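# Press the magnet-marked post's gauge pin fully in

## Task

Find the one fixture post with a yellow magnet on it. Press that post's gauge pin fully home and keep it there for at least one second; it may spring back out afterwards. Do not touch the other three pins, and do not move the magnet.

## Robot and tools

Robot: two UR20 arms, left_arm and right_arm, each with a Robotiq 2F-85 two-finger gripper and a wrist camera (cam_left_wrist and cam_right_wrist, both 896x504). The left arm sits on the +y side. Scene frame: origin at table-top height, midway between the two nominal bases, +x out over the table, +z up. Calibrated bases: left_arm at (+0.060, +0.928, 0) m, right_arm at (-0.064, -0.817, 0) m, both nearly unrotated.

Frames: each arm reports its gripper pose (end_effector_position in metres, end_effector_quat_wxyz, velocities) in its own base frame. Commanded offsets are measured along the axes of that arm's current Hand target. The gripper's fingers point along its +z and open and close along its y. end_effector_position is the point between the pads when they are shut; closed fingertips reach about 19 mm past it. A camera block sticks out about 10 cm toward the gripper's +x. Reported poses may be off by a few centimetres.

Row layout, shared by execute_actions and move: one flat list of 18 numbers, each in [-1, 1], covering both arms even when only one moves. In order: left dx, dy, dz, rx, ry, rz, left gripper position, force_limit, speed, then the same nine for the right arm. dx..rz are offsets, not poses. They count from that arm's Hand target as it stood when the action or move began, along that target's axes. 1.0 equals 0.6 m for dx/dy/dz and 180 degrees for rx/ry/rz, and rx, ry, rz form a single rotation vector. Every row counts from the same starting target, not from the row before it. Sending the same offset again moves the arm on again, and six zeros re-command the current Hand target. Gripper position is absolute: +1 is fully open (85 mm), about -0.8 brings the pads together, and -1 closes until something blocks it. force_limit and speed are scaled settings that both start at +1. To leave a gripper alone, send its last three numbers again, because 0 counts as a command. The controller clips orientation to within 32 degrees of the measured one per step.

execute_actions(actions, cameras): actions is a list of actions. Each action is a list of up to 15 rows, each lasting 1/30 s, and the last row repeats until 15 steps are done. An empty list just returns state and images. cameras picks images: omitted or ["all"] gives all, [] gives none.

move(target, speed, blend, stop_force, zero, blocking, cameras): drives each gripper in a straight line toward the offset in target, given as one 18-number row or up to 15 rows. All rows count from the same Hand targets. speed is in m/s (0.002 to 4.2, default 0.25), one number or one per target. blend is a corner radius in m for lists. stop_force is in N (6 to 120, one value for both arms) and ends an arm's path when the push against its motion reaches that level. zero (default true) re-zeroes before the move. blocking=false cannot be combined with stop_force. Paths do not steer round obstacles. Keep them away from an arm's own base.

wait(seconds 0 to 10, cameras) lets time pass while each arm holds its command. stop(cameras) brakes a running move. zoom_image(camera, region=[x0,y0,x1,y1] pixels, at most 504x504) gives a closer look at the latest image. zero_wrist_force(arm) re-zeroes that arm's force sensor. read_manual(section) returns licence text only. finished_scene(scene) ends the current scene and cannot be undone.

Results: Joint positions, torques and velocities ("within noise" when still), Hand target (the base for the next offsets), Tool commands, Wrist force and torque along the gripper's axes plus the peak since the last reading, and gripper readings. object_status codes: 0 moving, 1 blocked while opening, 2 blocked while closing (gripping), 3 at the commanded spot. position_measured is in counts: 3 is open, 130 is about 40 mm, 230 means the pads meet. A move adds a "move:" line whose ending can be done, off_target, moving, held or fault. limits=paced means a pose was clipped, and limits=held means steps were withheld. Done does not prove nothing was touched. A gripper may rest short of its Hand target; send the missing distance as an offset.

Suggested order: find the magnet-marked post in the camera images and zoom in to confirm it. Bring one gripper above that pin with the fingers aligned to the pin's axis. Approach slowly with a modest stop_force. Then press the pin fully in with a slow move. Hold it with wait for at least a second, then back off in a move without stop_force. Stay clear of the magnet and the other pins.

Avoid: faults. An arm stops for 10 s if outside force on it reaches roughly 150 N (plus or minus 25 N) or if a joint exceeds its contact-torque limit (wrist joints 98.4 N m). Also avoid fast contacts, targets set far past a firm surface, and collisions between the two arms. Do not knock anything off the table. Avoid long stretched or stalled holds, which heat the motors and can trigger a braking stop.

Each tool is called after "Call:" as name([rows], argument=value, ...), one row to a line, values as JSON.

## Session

Call:
execute_actions(actions=[])

Scene clock: 0.00 s.
left_arm: end_effector_position=(+0.3071, -0.4220, +0.1602) position_measured=3 object_status=3 end_effector_quat_wxyz=(+0.066, +0.956, -0.074, +0.275) | right_arm: end_effector_position=(+0.4900, -0.3027, +0.2369) position_measured=3 object_status=3 end_effector_quat_wxyz=(+0.548, -0.467, -0.511, -0.471)
Joint positions: left_arm=[-1.763 -1.739 2.857 -2.766 -1.003 1.555] | right_arm=[2.511 -2.074 -2.06 -2.212 2.389 -0.015]
Joint velocities: within noise
Joint torques (N m): no reading
Motor temperatures (°C): left_arm=[24 35 26 38 34 33] | right_arm=[28 35 35 36 33 38]
Wrist force (N): no reading
Wrist torque (N m): no reading
Wrist force, peak (N): no reading
Hand target: left_arm +0.3071, -0.4220, +0.1602; +0.066, +0.956, -0.074, +0.275 | right_arm +0.4900, -0.3027, +0.2369; +0.548, -0.467, -0.511, -0.471
Tool commands: left_gripper/position=+1.0 left_gripper/force_limit=+1.0 left_gripper/speed=+1.0 right_gripper/position=+1.0 right_gripper/force_limit=+1.0 right_gripper/speed=+1.0
camera_calibration:
cam_left_wrist: T_world_to_cam=[[-0.285835, -0.958093, 0.0188626, -0.30276], [-0.929607, 0.27245, -0.248197, 0.463413], [0.232657, -0.0884782, -0.968526, 0.172428], [0, 0, 0, 1]] pos_world=[0.304136, -0.401073, 0.28773]
cam_right_wrist: T_world_to_cam=[[0.978979, 0.0562001, -0.196068, -0.399553], [-0.174505, -0.266853, -0.947807, 0.238768], [-0.105588, 0.962097, -0.251436, 0.530477], [0, 0, 0, 1]] pos_world=[0.488832, -0.424199, 0.281347]

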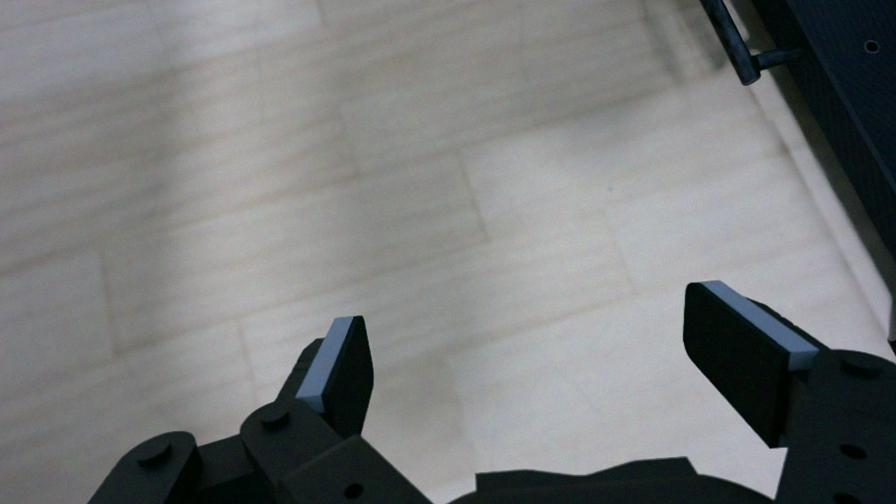

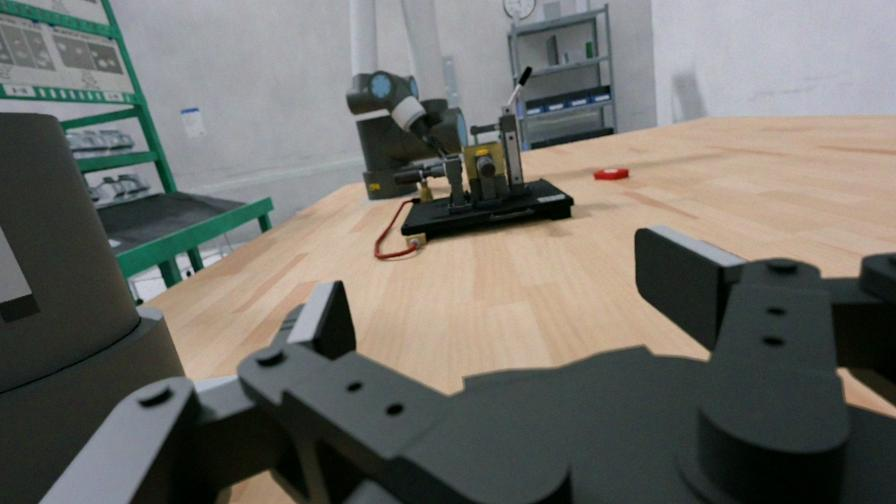

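Call:
zoom_image(camera="cam_right_wrist", region=[350, 50, 650, 270])

Scaled by 1.680 from the camera's 896x504 image, which has a finer 1280x720 frame.

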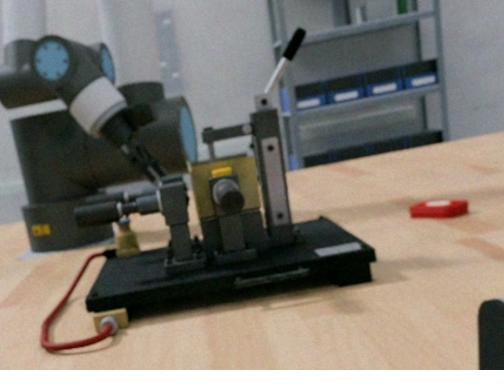

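Call:
move(target=[0,0,0,0,0,0,1,1,1,0.074,0.293,0.931,-0.003,-0.09,-0.004,-1,-1,0], speed=0.5, cameras=["cam_right_wrist"])

Call:
zoom_image(camera="cam_right_wrist", region=[270, 0, 630, 300])

Scene clock: 5.40 s.
left_arm: end_effector_position=(+0.3071, -0.4220, +0.1602) position_measured=3 object_status=3 end_effector_quat_wxyz=(+0.066, +0.956, -0.074, +0.275) | right_arm: end_effector_position=(+0.5988, +0.2709, +0.2998) position_measured=232 object_status=3 end_effector_quat_wxyz=(-0.465, +0.528, +0.584, +0.406)
Joint positions: left_arm=[-1.763 -1.739 2.857 -2.766 -1.003 1.555] | right_arm=[3.377 -1.974 -2.566 0.272 2.875 2.047]
Joint velocities: within noise
Joint torques (N m): left_arm=[3.66 -12.56 -59.47 -8.33 2.94 -0.65] | right_arm=[22.65 90.15 14.68 15.23 1.4 6]
Motor temperatures (°C): left_arm=[24 35 26 38 34 33] | right_arm=[28 35 35 36 33 38]
Wrist force (N): left_arm=[0.1 0.0 -0.3] | right_arm=[1.0 0.2 1.6]
Wrist torque (N m): left_arm=[0.00 -0.02 0.00] | right_arm=[0.41 -0.15 -0.04]
Wrist force, peak (N): left_arm=[-0.1 -0.5 -0.3] | right_arm=[0.3 2.6 6.0]
Hand target: left_arm +0.3071, -0.4220, +0.1602; +0.066, +0.956, -0.074, +0.275 | right_arm +0.5988, +0.2710, +0.2998; -0.465, +0.528, +0.584, +0.406
Off the commanded pose: left_arm 0.000 m, 0 deg | right_arm 0.000 m, 0 deg.
move: done
camera_calibration:
cam_right_wrist: T_world_to_cam=[[0.987309, 0.00526137, -0.158724, -0.528375], [-0.132991, -0.518872, -0.844444, 0.482896], [-0.0868001, 0.854836, -0.511587, 0.101748], [0, 0, 0, 1]] pos_world=[0.594722, 0.166363, 0.375966]
Images, in order (width x height): cam_right_wrist 896x504.

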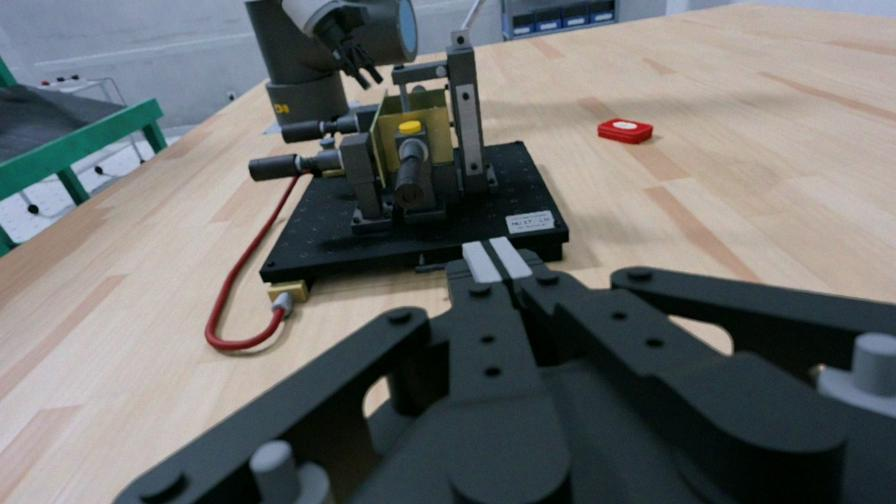

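Scaled by 1.400 from the camera's 896x504 image, which has a finer 1280x720 frame.

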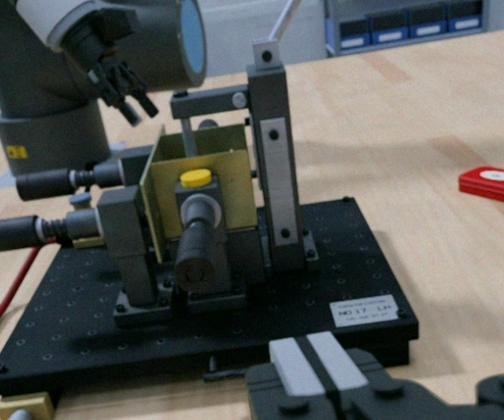

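Call:
move(target=[0,0,0,0,0,0,1,1,1,-0.0753,-0.0708,0.648,-0.0356,-0.0895,0.0087,-1,-1,0], speed=0.35, cameras=["cam_right_wrist"])

Scene clock: 9.87 s.
left_arm: end_effector_position=(+0.3071, -0.4220, +0.1602) position_measured=3 object_status=3 end_effector_quat_wxyz=(+0.066, +0.956, -0.074, +0.275) | right_arm: end_effector_position=(+0.5126, +0.6303, +0.1642) position_measured=232 object_status=3 end_effector_quat_wxyz=(-0.354, +0.612, +0.612, +0.354)
Joint positions: left_arm=[-1.763 -1.739 2.857 -2.766 -1.003 1.555] | right_arm=[4.058 -2.203 -2.54 0.973 2.127 2.776]
Joint velocities: within noise
Joint torques (N m): left_arm=[11.19 -9.47 -60.54 -7.15 3.54 -0.85] | right_arm=[15.78 112.21 26.97 4.77 -1.19 7.01]
Motor temperatures (°C): left_arm=[24 35 26 38 34 33] | right_arm=[28 35 35 36 33 38]
Wrist force (N): left_arm=[-0.4 0.2 0.1] | right_arm=[-2.6 0.3 -5.3]
Wrist torque (N m): left_arm=[0.04 0.07 0.00] | right_arm=[0.39 0.20 -0.03]
Wrist force, peak (N): left_arm=[0.4 0.1 -0.4] | right_arm=[-2.5 0.4 -5.7]
Hand target: left_arm +0.3071, -0.4220, +0.1602; +0.066, +0.956, -0.074, +0.275 | right_arm +0.5126, +0.6304, +0.1641; -0.354, +0.612, +0.612, +0.354
Off the commanded pose: left_arm 0.000 m, 0 deg | right_arm 0.000 m, 0 deg.
move: done
camera_calibration:
cam_right_wrist: T_world_to_cam=[[0.98399, -0.142409, -0.10716, -0.380356], [-0.177177, -0.716594, -0.674612, 0.66273], [0.0192808, 0.682798, -0.730353, -0.192391], [0, 0, 0, 1]] pos_world=[0.495396, 0.552107, 0.265814]
Images, in order (width x height): cam_right_wrist 896x504.

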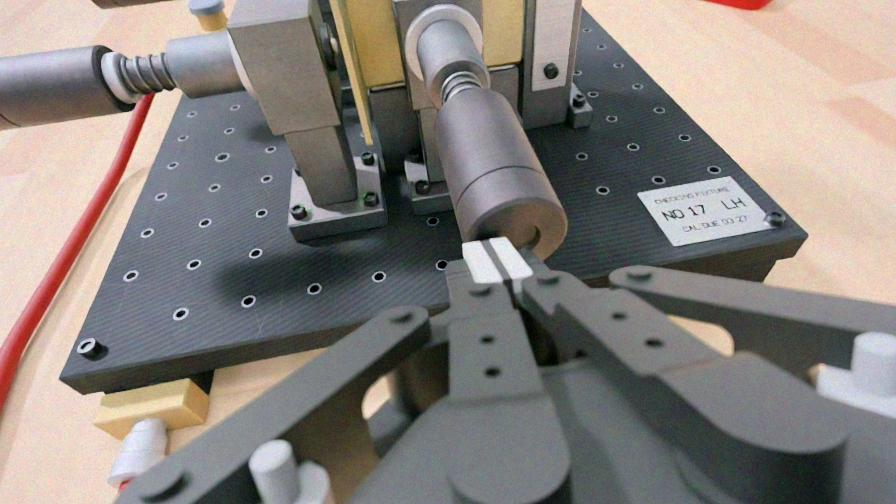

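Call:
move(target=[0,0,0,0,0,0,1,1,1,-0.0071,0.0133,-0.019,0,0,0,-1,-1,0], speed=0.1, cameras=["cam_right_wrist"])

Call:
move(target=[0,0,0,0,0,0,1,1,1,0.05,0,0.0866,0,0,0,-1,-1,0], speed=0.012, stop_force=50, cameras=["cam_right_wrist"])

Call:
wait(seconds=0.4, cameras=[])

Scene clock: 11.13 s.
left_arm: end_effector_position=(+0.3071, -0.4220, +0.1602) position_measured=3 object_status=3 end_effector_quat_wxyz=(+0.066, +0.956, -0.074, +0.275) | right_arm: end_effector_position=(+0.5205, +0.6185, +0.1661) position_measured=232 object_status=3 end_effector_quat_wxyz=(-0.354, +0.612, +0.612, +0.354)
Joint positions: left_arm=[-1.763 -1.739 2.857 -2.766 -1.003 1.555] | right_arm=[4.035 -2.197 -2.541 0.96 2.145 2.76]
Joint velocities: within noise
Joint torques (N m): left_arm=[8.71 -10.97 -63.64 -7.18 3.77 -1.19] | right_arm=[-22.86 153.7 -3.01 5.91 6.79 -7.23]
Motor temperatures (°C): left_arm=[24 35 26 38 34 33] | right_arm=[28 35 35 36 33 38]
Wrist force (N): left_arm=[0.5 0.1 -0.3] | right_arm=[-0.3 0.3 1.5]
Wrist torque (N m): left_arm=[0.03 -0.08 0.00] | right_arm=[0.34 0.14 -0.02]
Wrist force, peak (N): left_arm=[0.5 0.1 -0.3] | right_arm=[-1.8 0.3 -6.1]
Hand target: left_arm +0.3071, -0.4220, +0.1602; +0.066, +0.956, -0.074, +0.275 | right_arm +0.5206, +0.6184, +0.1661; -0.354, +0.612, +0.612, +0.354
Off the commanded pose: left_arm 0.000 m, 0 deg | right_arm 0.000 m, 0 deg.
move: done
camera_calibration:
cam_right_wrist: T_world_to_cam=[[0.983992, -0.14241, -0.107139, -0.389602], [-0.177165, -0.716646, -0.67456, 0.657031], [0.0192833, 0.682743, -0.730404, -0.182984], [0, 0, 0, 1]] pos_world=[0.503296, 0.540306, 0.267814]
Images, in order (width x height): cam_right_wrist 896x504.

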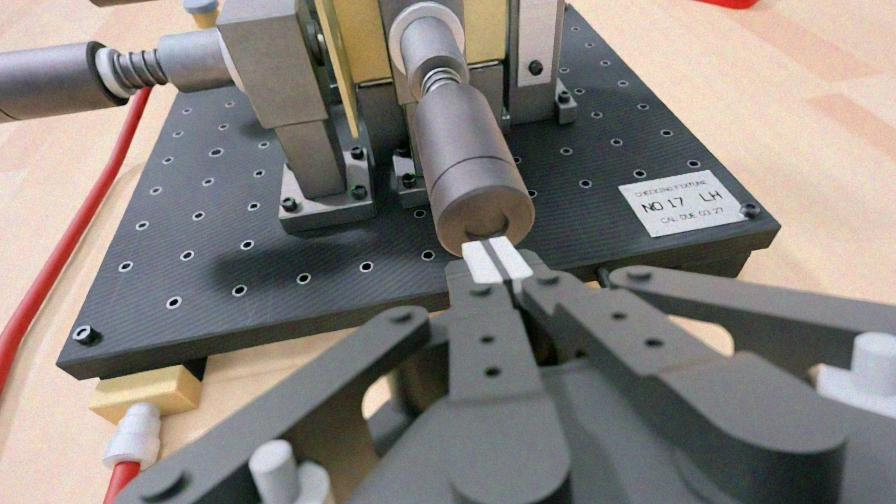

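Scene clock: 14.80 s.
left_arm: end_effector_position=(+0.3071, -0.4220, +0.1602) position_measured=3 object_status=3 end_effector_quat_wxyz=(+0.066, +0.956, -0.074, +0.275) | right_arm: end_effector_position=(+0.5205, +0.6491, +0.1661) position_measured=232 object_status=3 end_effector_quat_wxyz=(-0.354, +0.612, +0.612, +0.354)
Joint positions: left_arm=[-1.763 -1.739 2.857 -2.766 -1.003 1.555] | right_arm=[4.067 -2.199 -2.515 0.947 2.12 2.782]
Joint velocities: within noise
Joint torques (N m): left_arm=[8.91 -10.14 -66.4 -7.71 4.67 -1.11] | right_arm=[7.91 124.68 38.83 11.87 7.3 -7.38]
Motor temperatures (°C): left_arm=[24 35 26 38 34 33] | right_arm=[28 35 35 36 33 38]
Wrist force (N): left_arm=[-0.2 -0.1 -0.1] | right_arm=[-20.8 -6.2 -56.8]
Wrist torque (N m): left_arm=[-0.01 0.03 0.00] | right_arm=[0.63 0.24 -0.16]
Wrist force, peak (N): left_arm=[-0.5 -0.1 -0.2] | right_arm=[-34.7 -8.2 -107.1]
Hand target: left_arm +0.3071, -0.4220, +0.1602; +0.066, +0.956, -0.074, +0.275 | right_arm +0.5205, +0.6491, +0.1661; -0.354, +0.612, +0.612, +0.354 (not the last commanded pose)
Off the commanded pose: left_arm 0.000 m, 0 deg | right_arm 0.029 m, 0 deg.
move: contact (right_arm)
camera_calibration:
cam_right_wrist: T_world_to_cam=[[0.98399, -0.142423, -0.107139, -0.385334], [-0.177176, -0.716689, -0.674511, 0.678996], [0.0192805, 0.682695, -0.730449, -0.203836], [0, 0, 0, 1]] pos_world=[0.503396, 0.570906, 0.267814]
Images, in order (width x height): cam_right_wrist 896x504.

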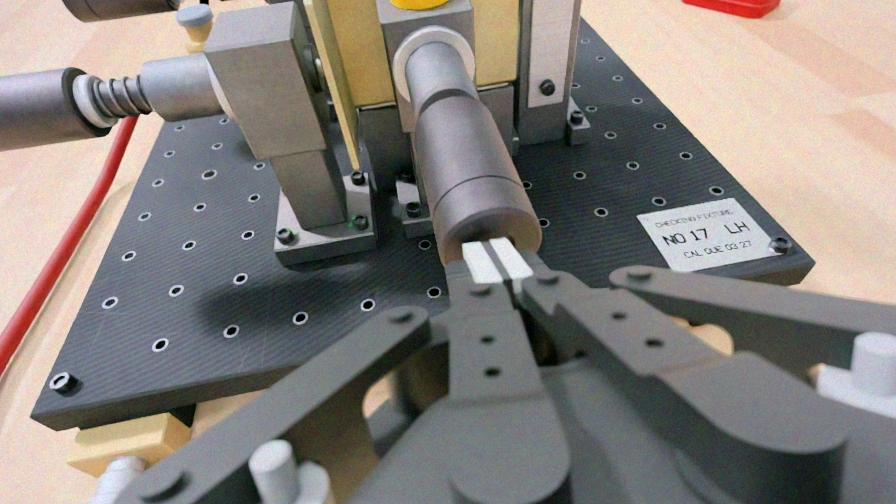

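Scene clock: 15.20 s.
left_arm: end_effector_position=(+0.3071, -0.4220, +0.1602) position_measured=3 object_status=3 end_effector_quat_wxyz=(+0.066, +0.956, -0.074, +0.275) | right_arm: end_effector_position=(+0.5205, +0.6491, +0.1661) position_measured=232 object_status=3 end_effector_quat_wxyz=(-0.354, +0.612, +0.612, +0.354)
Joint positions: left_arm=[-1.763 -1.739 2.857 -2.766 -1.003 1.555] | right_arm=[4.067 -2.199 -2.515 0.947 2.12 2.782]
Joint velocities: within noise
Joint torques (N m): left_arm=[12.89 -11.88 -66.83 -8 4.24 -0.15] | right_arm=[5.14 130.48 38.18 12.39 6.4 -7.45]
Motor temperatures (°C): left_arm=[24 35 26 38 34 33] | right_arm=[28 35 35 36 33 38]
Wrist force (N): left_arm=[-0.1 0.1 -0.1] | right_arm=[-19.6 -5.7 -54.6]
Wrist torque (N m): left_arm=[0.03 0.03 0.00] | right_arm=[0.68 0.23 -0.16]
Wrist force, peak (N): left_arm=[0.0 0.3 -0.3] | right_arm=[-20.5 -6.0 -56.8]
Hand target: left_arm +0.3071, -0.4220, +0.1602; +0.066, +0.956, -0.074, +0.275 | right_arm +0.5205, +0.6491, +0.1661; -0.354, +0.612, +0.612, +0.354 (not the last commanded pose)
Tool commands: left_gripper/position=+1.0 left_gripper/force_limit=+1.0 left_gripper/speed=+1.0 right_gripper/position=-1.0 right_gripper/force_limit=-1.0 right_gripper/speed=+0.0
Off the commanded pose: left_arm 0.000 m, 0 deg | right_arm 0.029 m, 0 deg.
wait: 0.40 s; at rest by 0.17 s
No camera images: "cameras" was empty.

Call:
wait(seconds=0.4, cameras=[])

Call:
move(target=[0,0,0,0,0,0,1,1,1,-0.0417,0,-0.0722,0,0,0,-1,-1,0], speed=0.12, cameras=[])

Call:
finished_scene(scene=3)

Scene clock: 15.77 s.
left_arm: end_effector_position=(+0.3071, -0.4220, +0.1602) position_measured=3 object_status=3 end_effector_quat_wxyz=(+0.066, +0.956, -0.074, +0.275) | right_arm: end_effector_position=(+0.5205, +0.6491, +0.1661) position_measured=232 object_status=3 end_effector_quat_wxyz=(-0.354, +0.612, +0.612, +0.354)
Joint positions: left_arm=[-1.763 -1.739 2.857 -2.766 -1.003 1.555] | right_arm=[4.067 -2.199 -2.515 0.947 2.12 2.782]
Joint velocities: within noise
Joint torques (N m): left_arm=[12.03 -10.02 -66.69 -7.03 4.17 -0.95] | right_arm=[4.65 132.9 37.05 13.16 5.69 -7.42]
Motor temperatures (°C): left_arm=[24 35 26 38 34 33] | right_arm=[28 35 35 36 33 38]
Wrist force (N): left_arm=[0.3 0.1 -0.3] | right_arm=[-19.1 -5.7 -54.0]
Wrist torque (N m): left_arm=[0.03 -0.04 0.00] | right_arm=[0.67 0.24 -0.16]
Wrist force, peak (N): left_arm=[0.3 0.1 -0.3] | right_arm=[-19.5 -5.9 -54.7]
Hand target: left_arm +0.3071, -0.4220, +0.1602; +0.066, +0.956, -0.074, +0.275 | right_arm +0.5205, +0.6491, +0.1661; -0.354, +0.612, +0.612, +0.354 (not the last commanded pose)
Tool commands: left_gripper/position=+1.0 left_gripper/force_limit=+1.0 left_gripper/speed=+1.0 right_gripper/position=-1.0 right_gripper/force_limit=-1.0 right_gripper/speed=+0.0
Off the commanded pose: left_arm 0.000 m, 0 deg | right_arm 0.029 m, 0 deg.
wait: 0.40 s; at rest from the start
No camera images: "cameras" was empty.

Scene clock: 16.67 s.
left_arm: end_effector_position=(+0.3071, -0.4220, +0.1602) position_measured=3 object_status=3 end_effector_quat_wxyz=(+0.066, +0.956, -0.074, +0.275) | right_arm: end_effector_position=(+0.5206, +0.5993, +0.1661) position_measured=232 object_status=3 end_effector_quat_wxyz=(-0.354, +0.612, +0.612, +0.354)
Joint positions: left_arm=[-1.763 -1.739 2.857 -2.766 -1.003 1.555] | right_arm=[4.014 -2.197 -2.557 0.967 2.162 2.745]
Joint velocities: within noise
Joint torques (N m): left_arm=[10.31 -6.99 -67.15 -7.76 4.86 -1.01] | right_arm=[-28.59 153.36 -4.38 15.19 6.35 -6.44]
Motor temperatures (°C): left_arm=[24 35 26 38 34 33] | right_arm=[28 35 35 36 33 38]
Wrist force (N): left_arm=[0.0 0.2 0.1] | right_arm=[-1.1 0.1 1.9]
Wrist torque (N m): left_arm=[0.05 -0.01 0.00] | right_arm=[0.28 0.28 -0.01]
Wrist force, peak (N): left_arm=[0.0 0.2 -0.5] | right_arm=[-19.6 -5.8 -53.2]
Hand target: left_arm +0.3071, -0.4220, +0.1602; +0.066, +0.956, -0.074, +0.275 | right_arm +0.5206, +0.5991, +0.1661; -0.354, +0.612, +0.612, +0.354
Off the commanded pose: left_arm 0.000 m, 0 deg | right_arm 0.000 m, 0 deg.
move: done
No camera images: "cameras" was empty.

The scene is finished: the task was done.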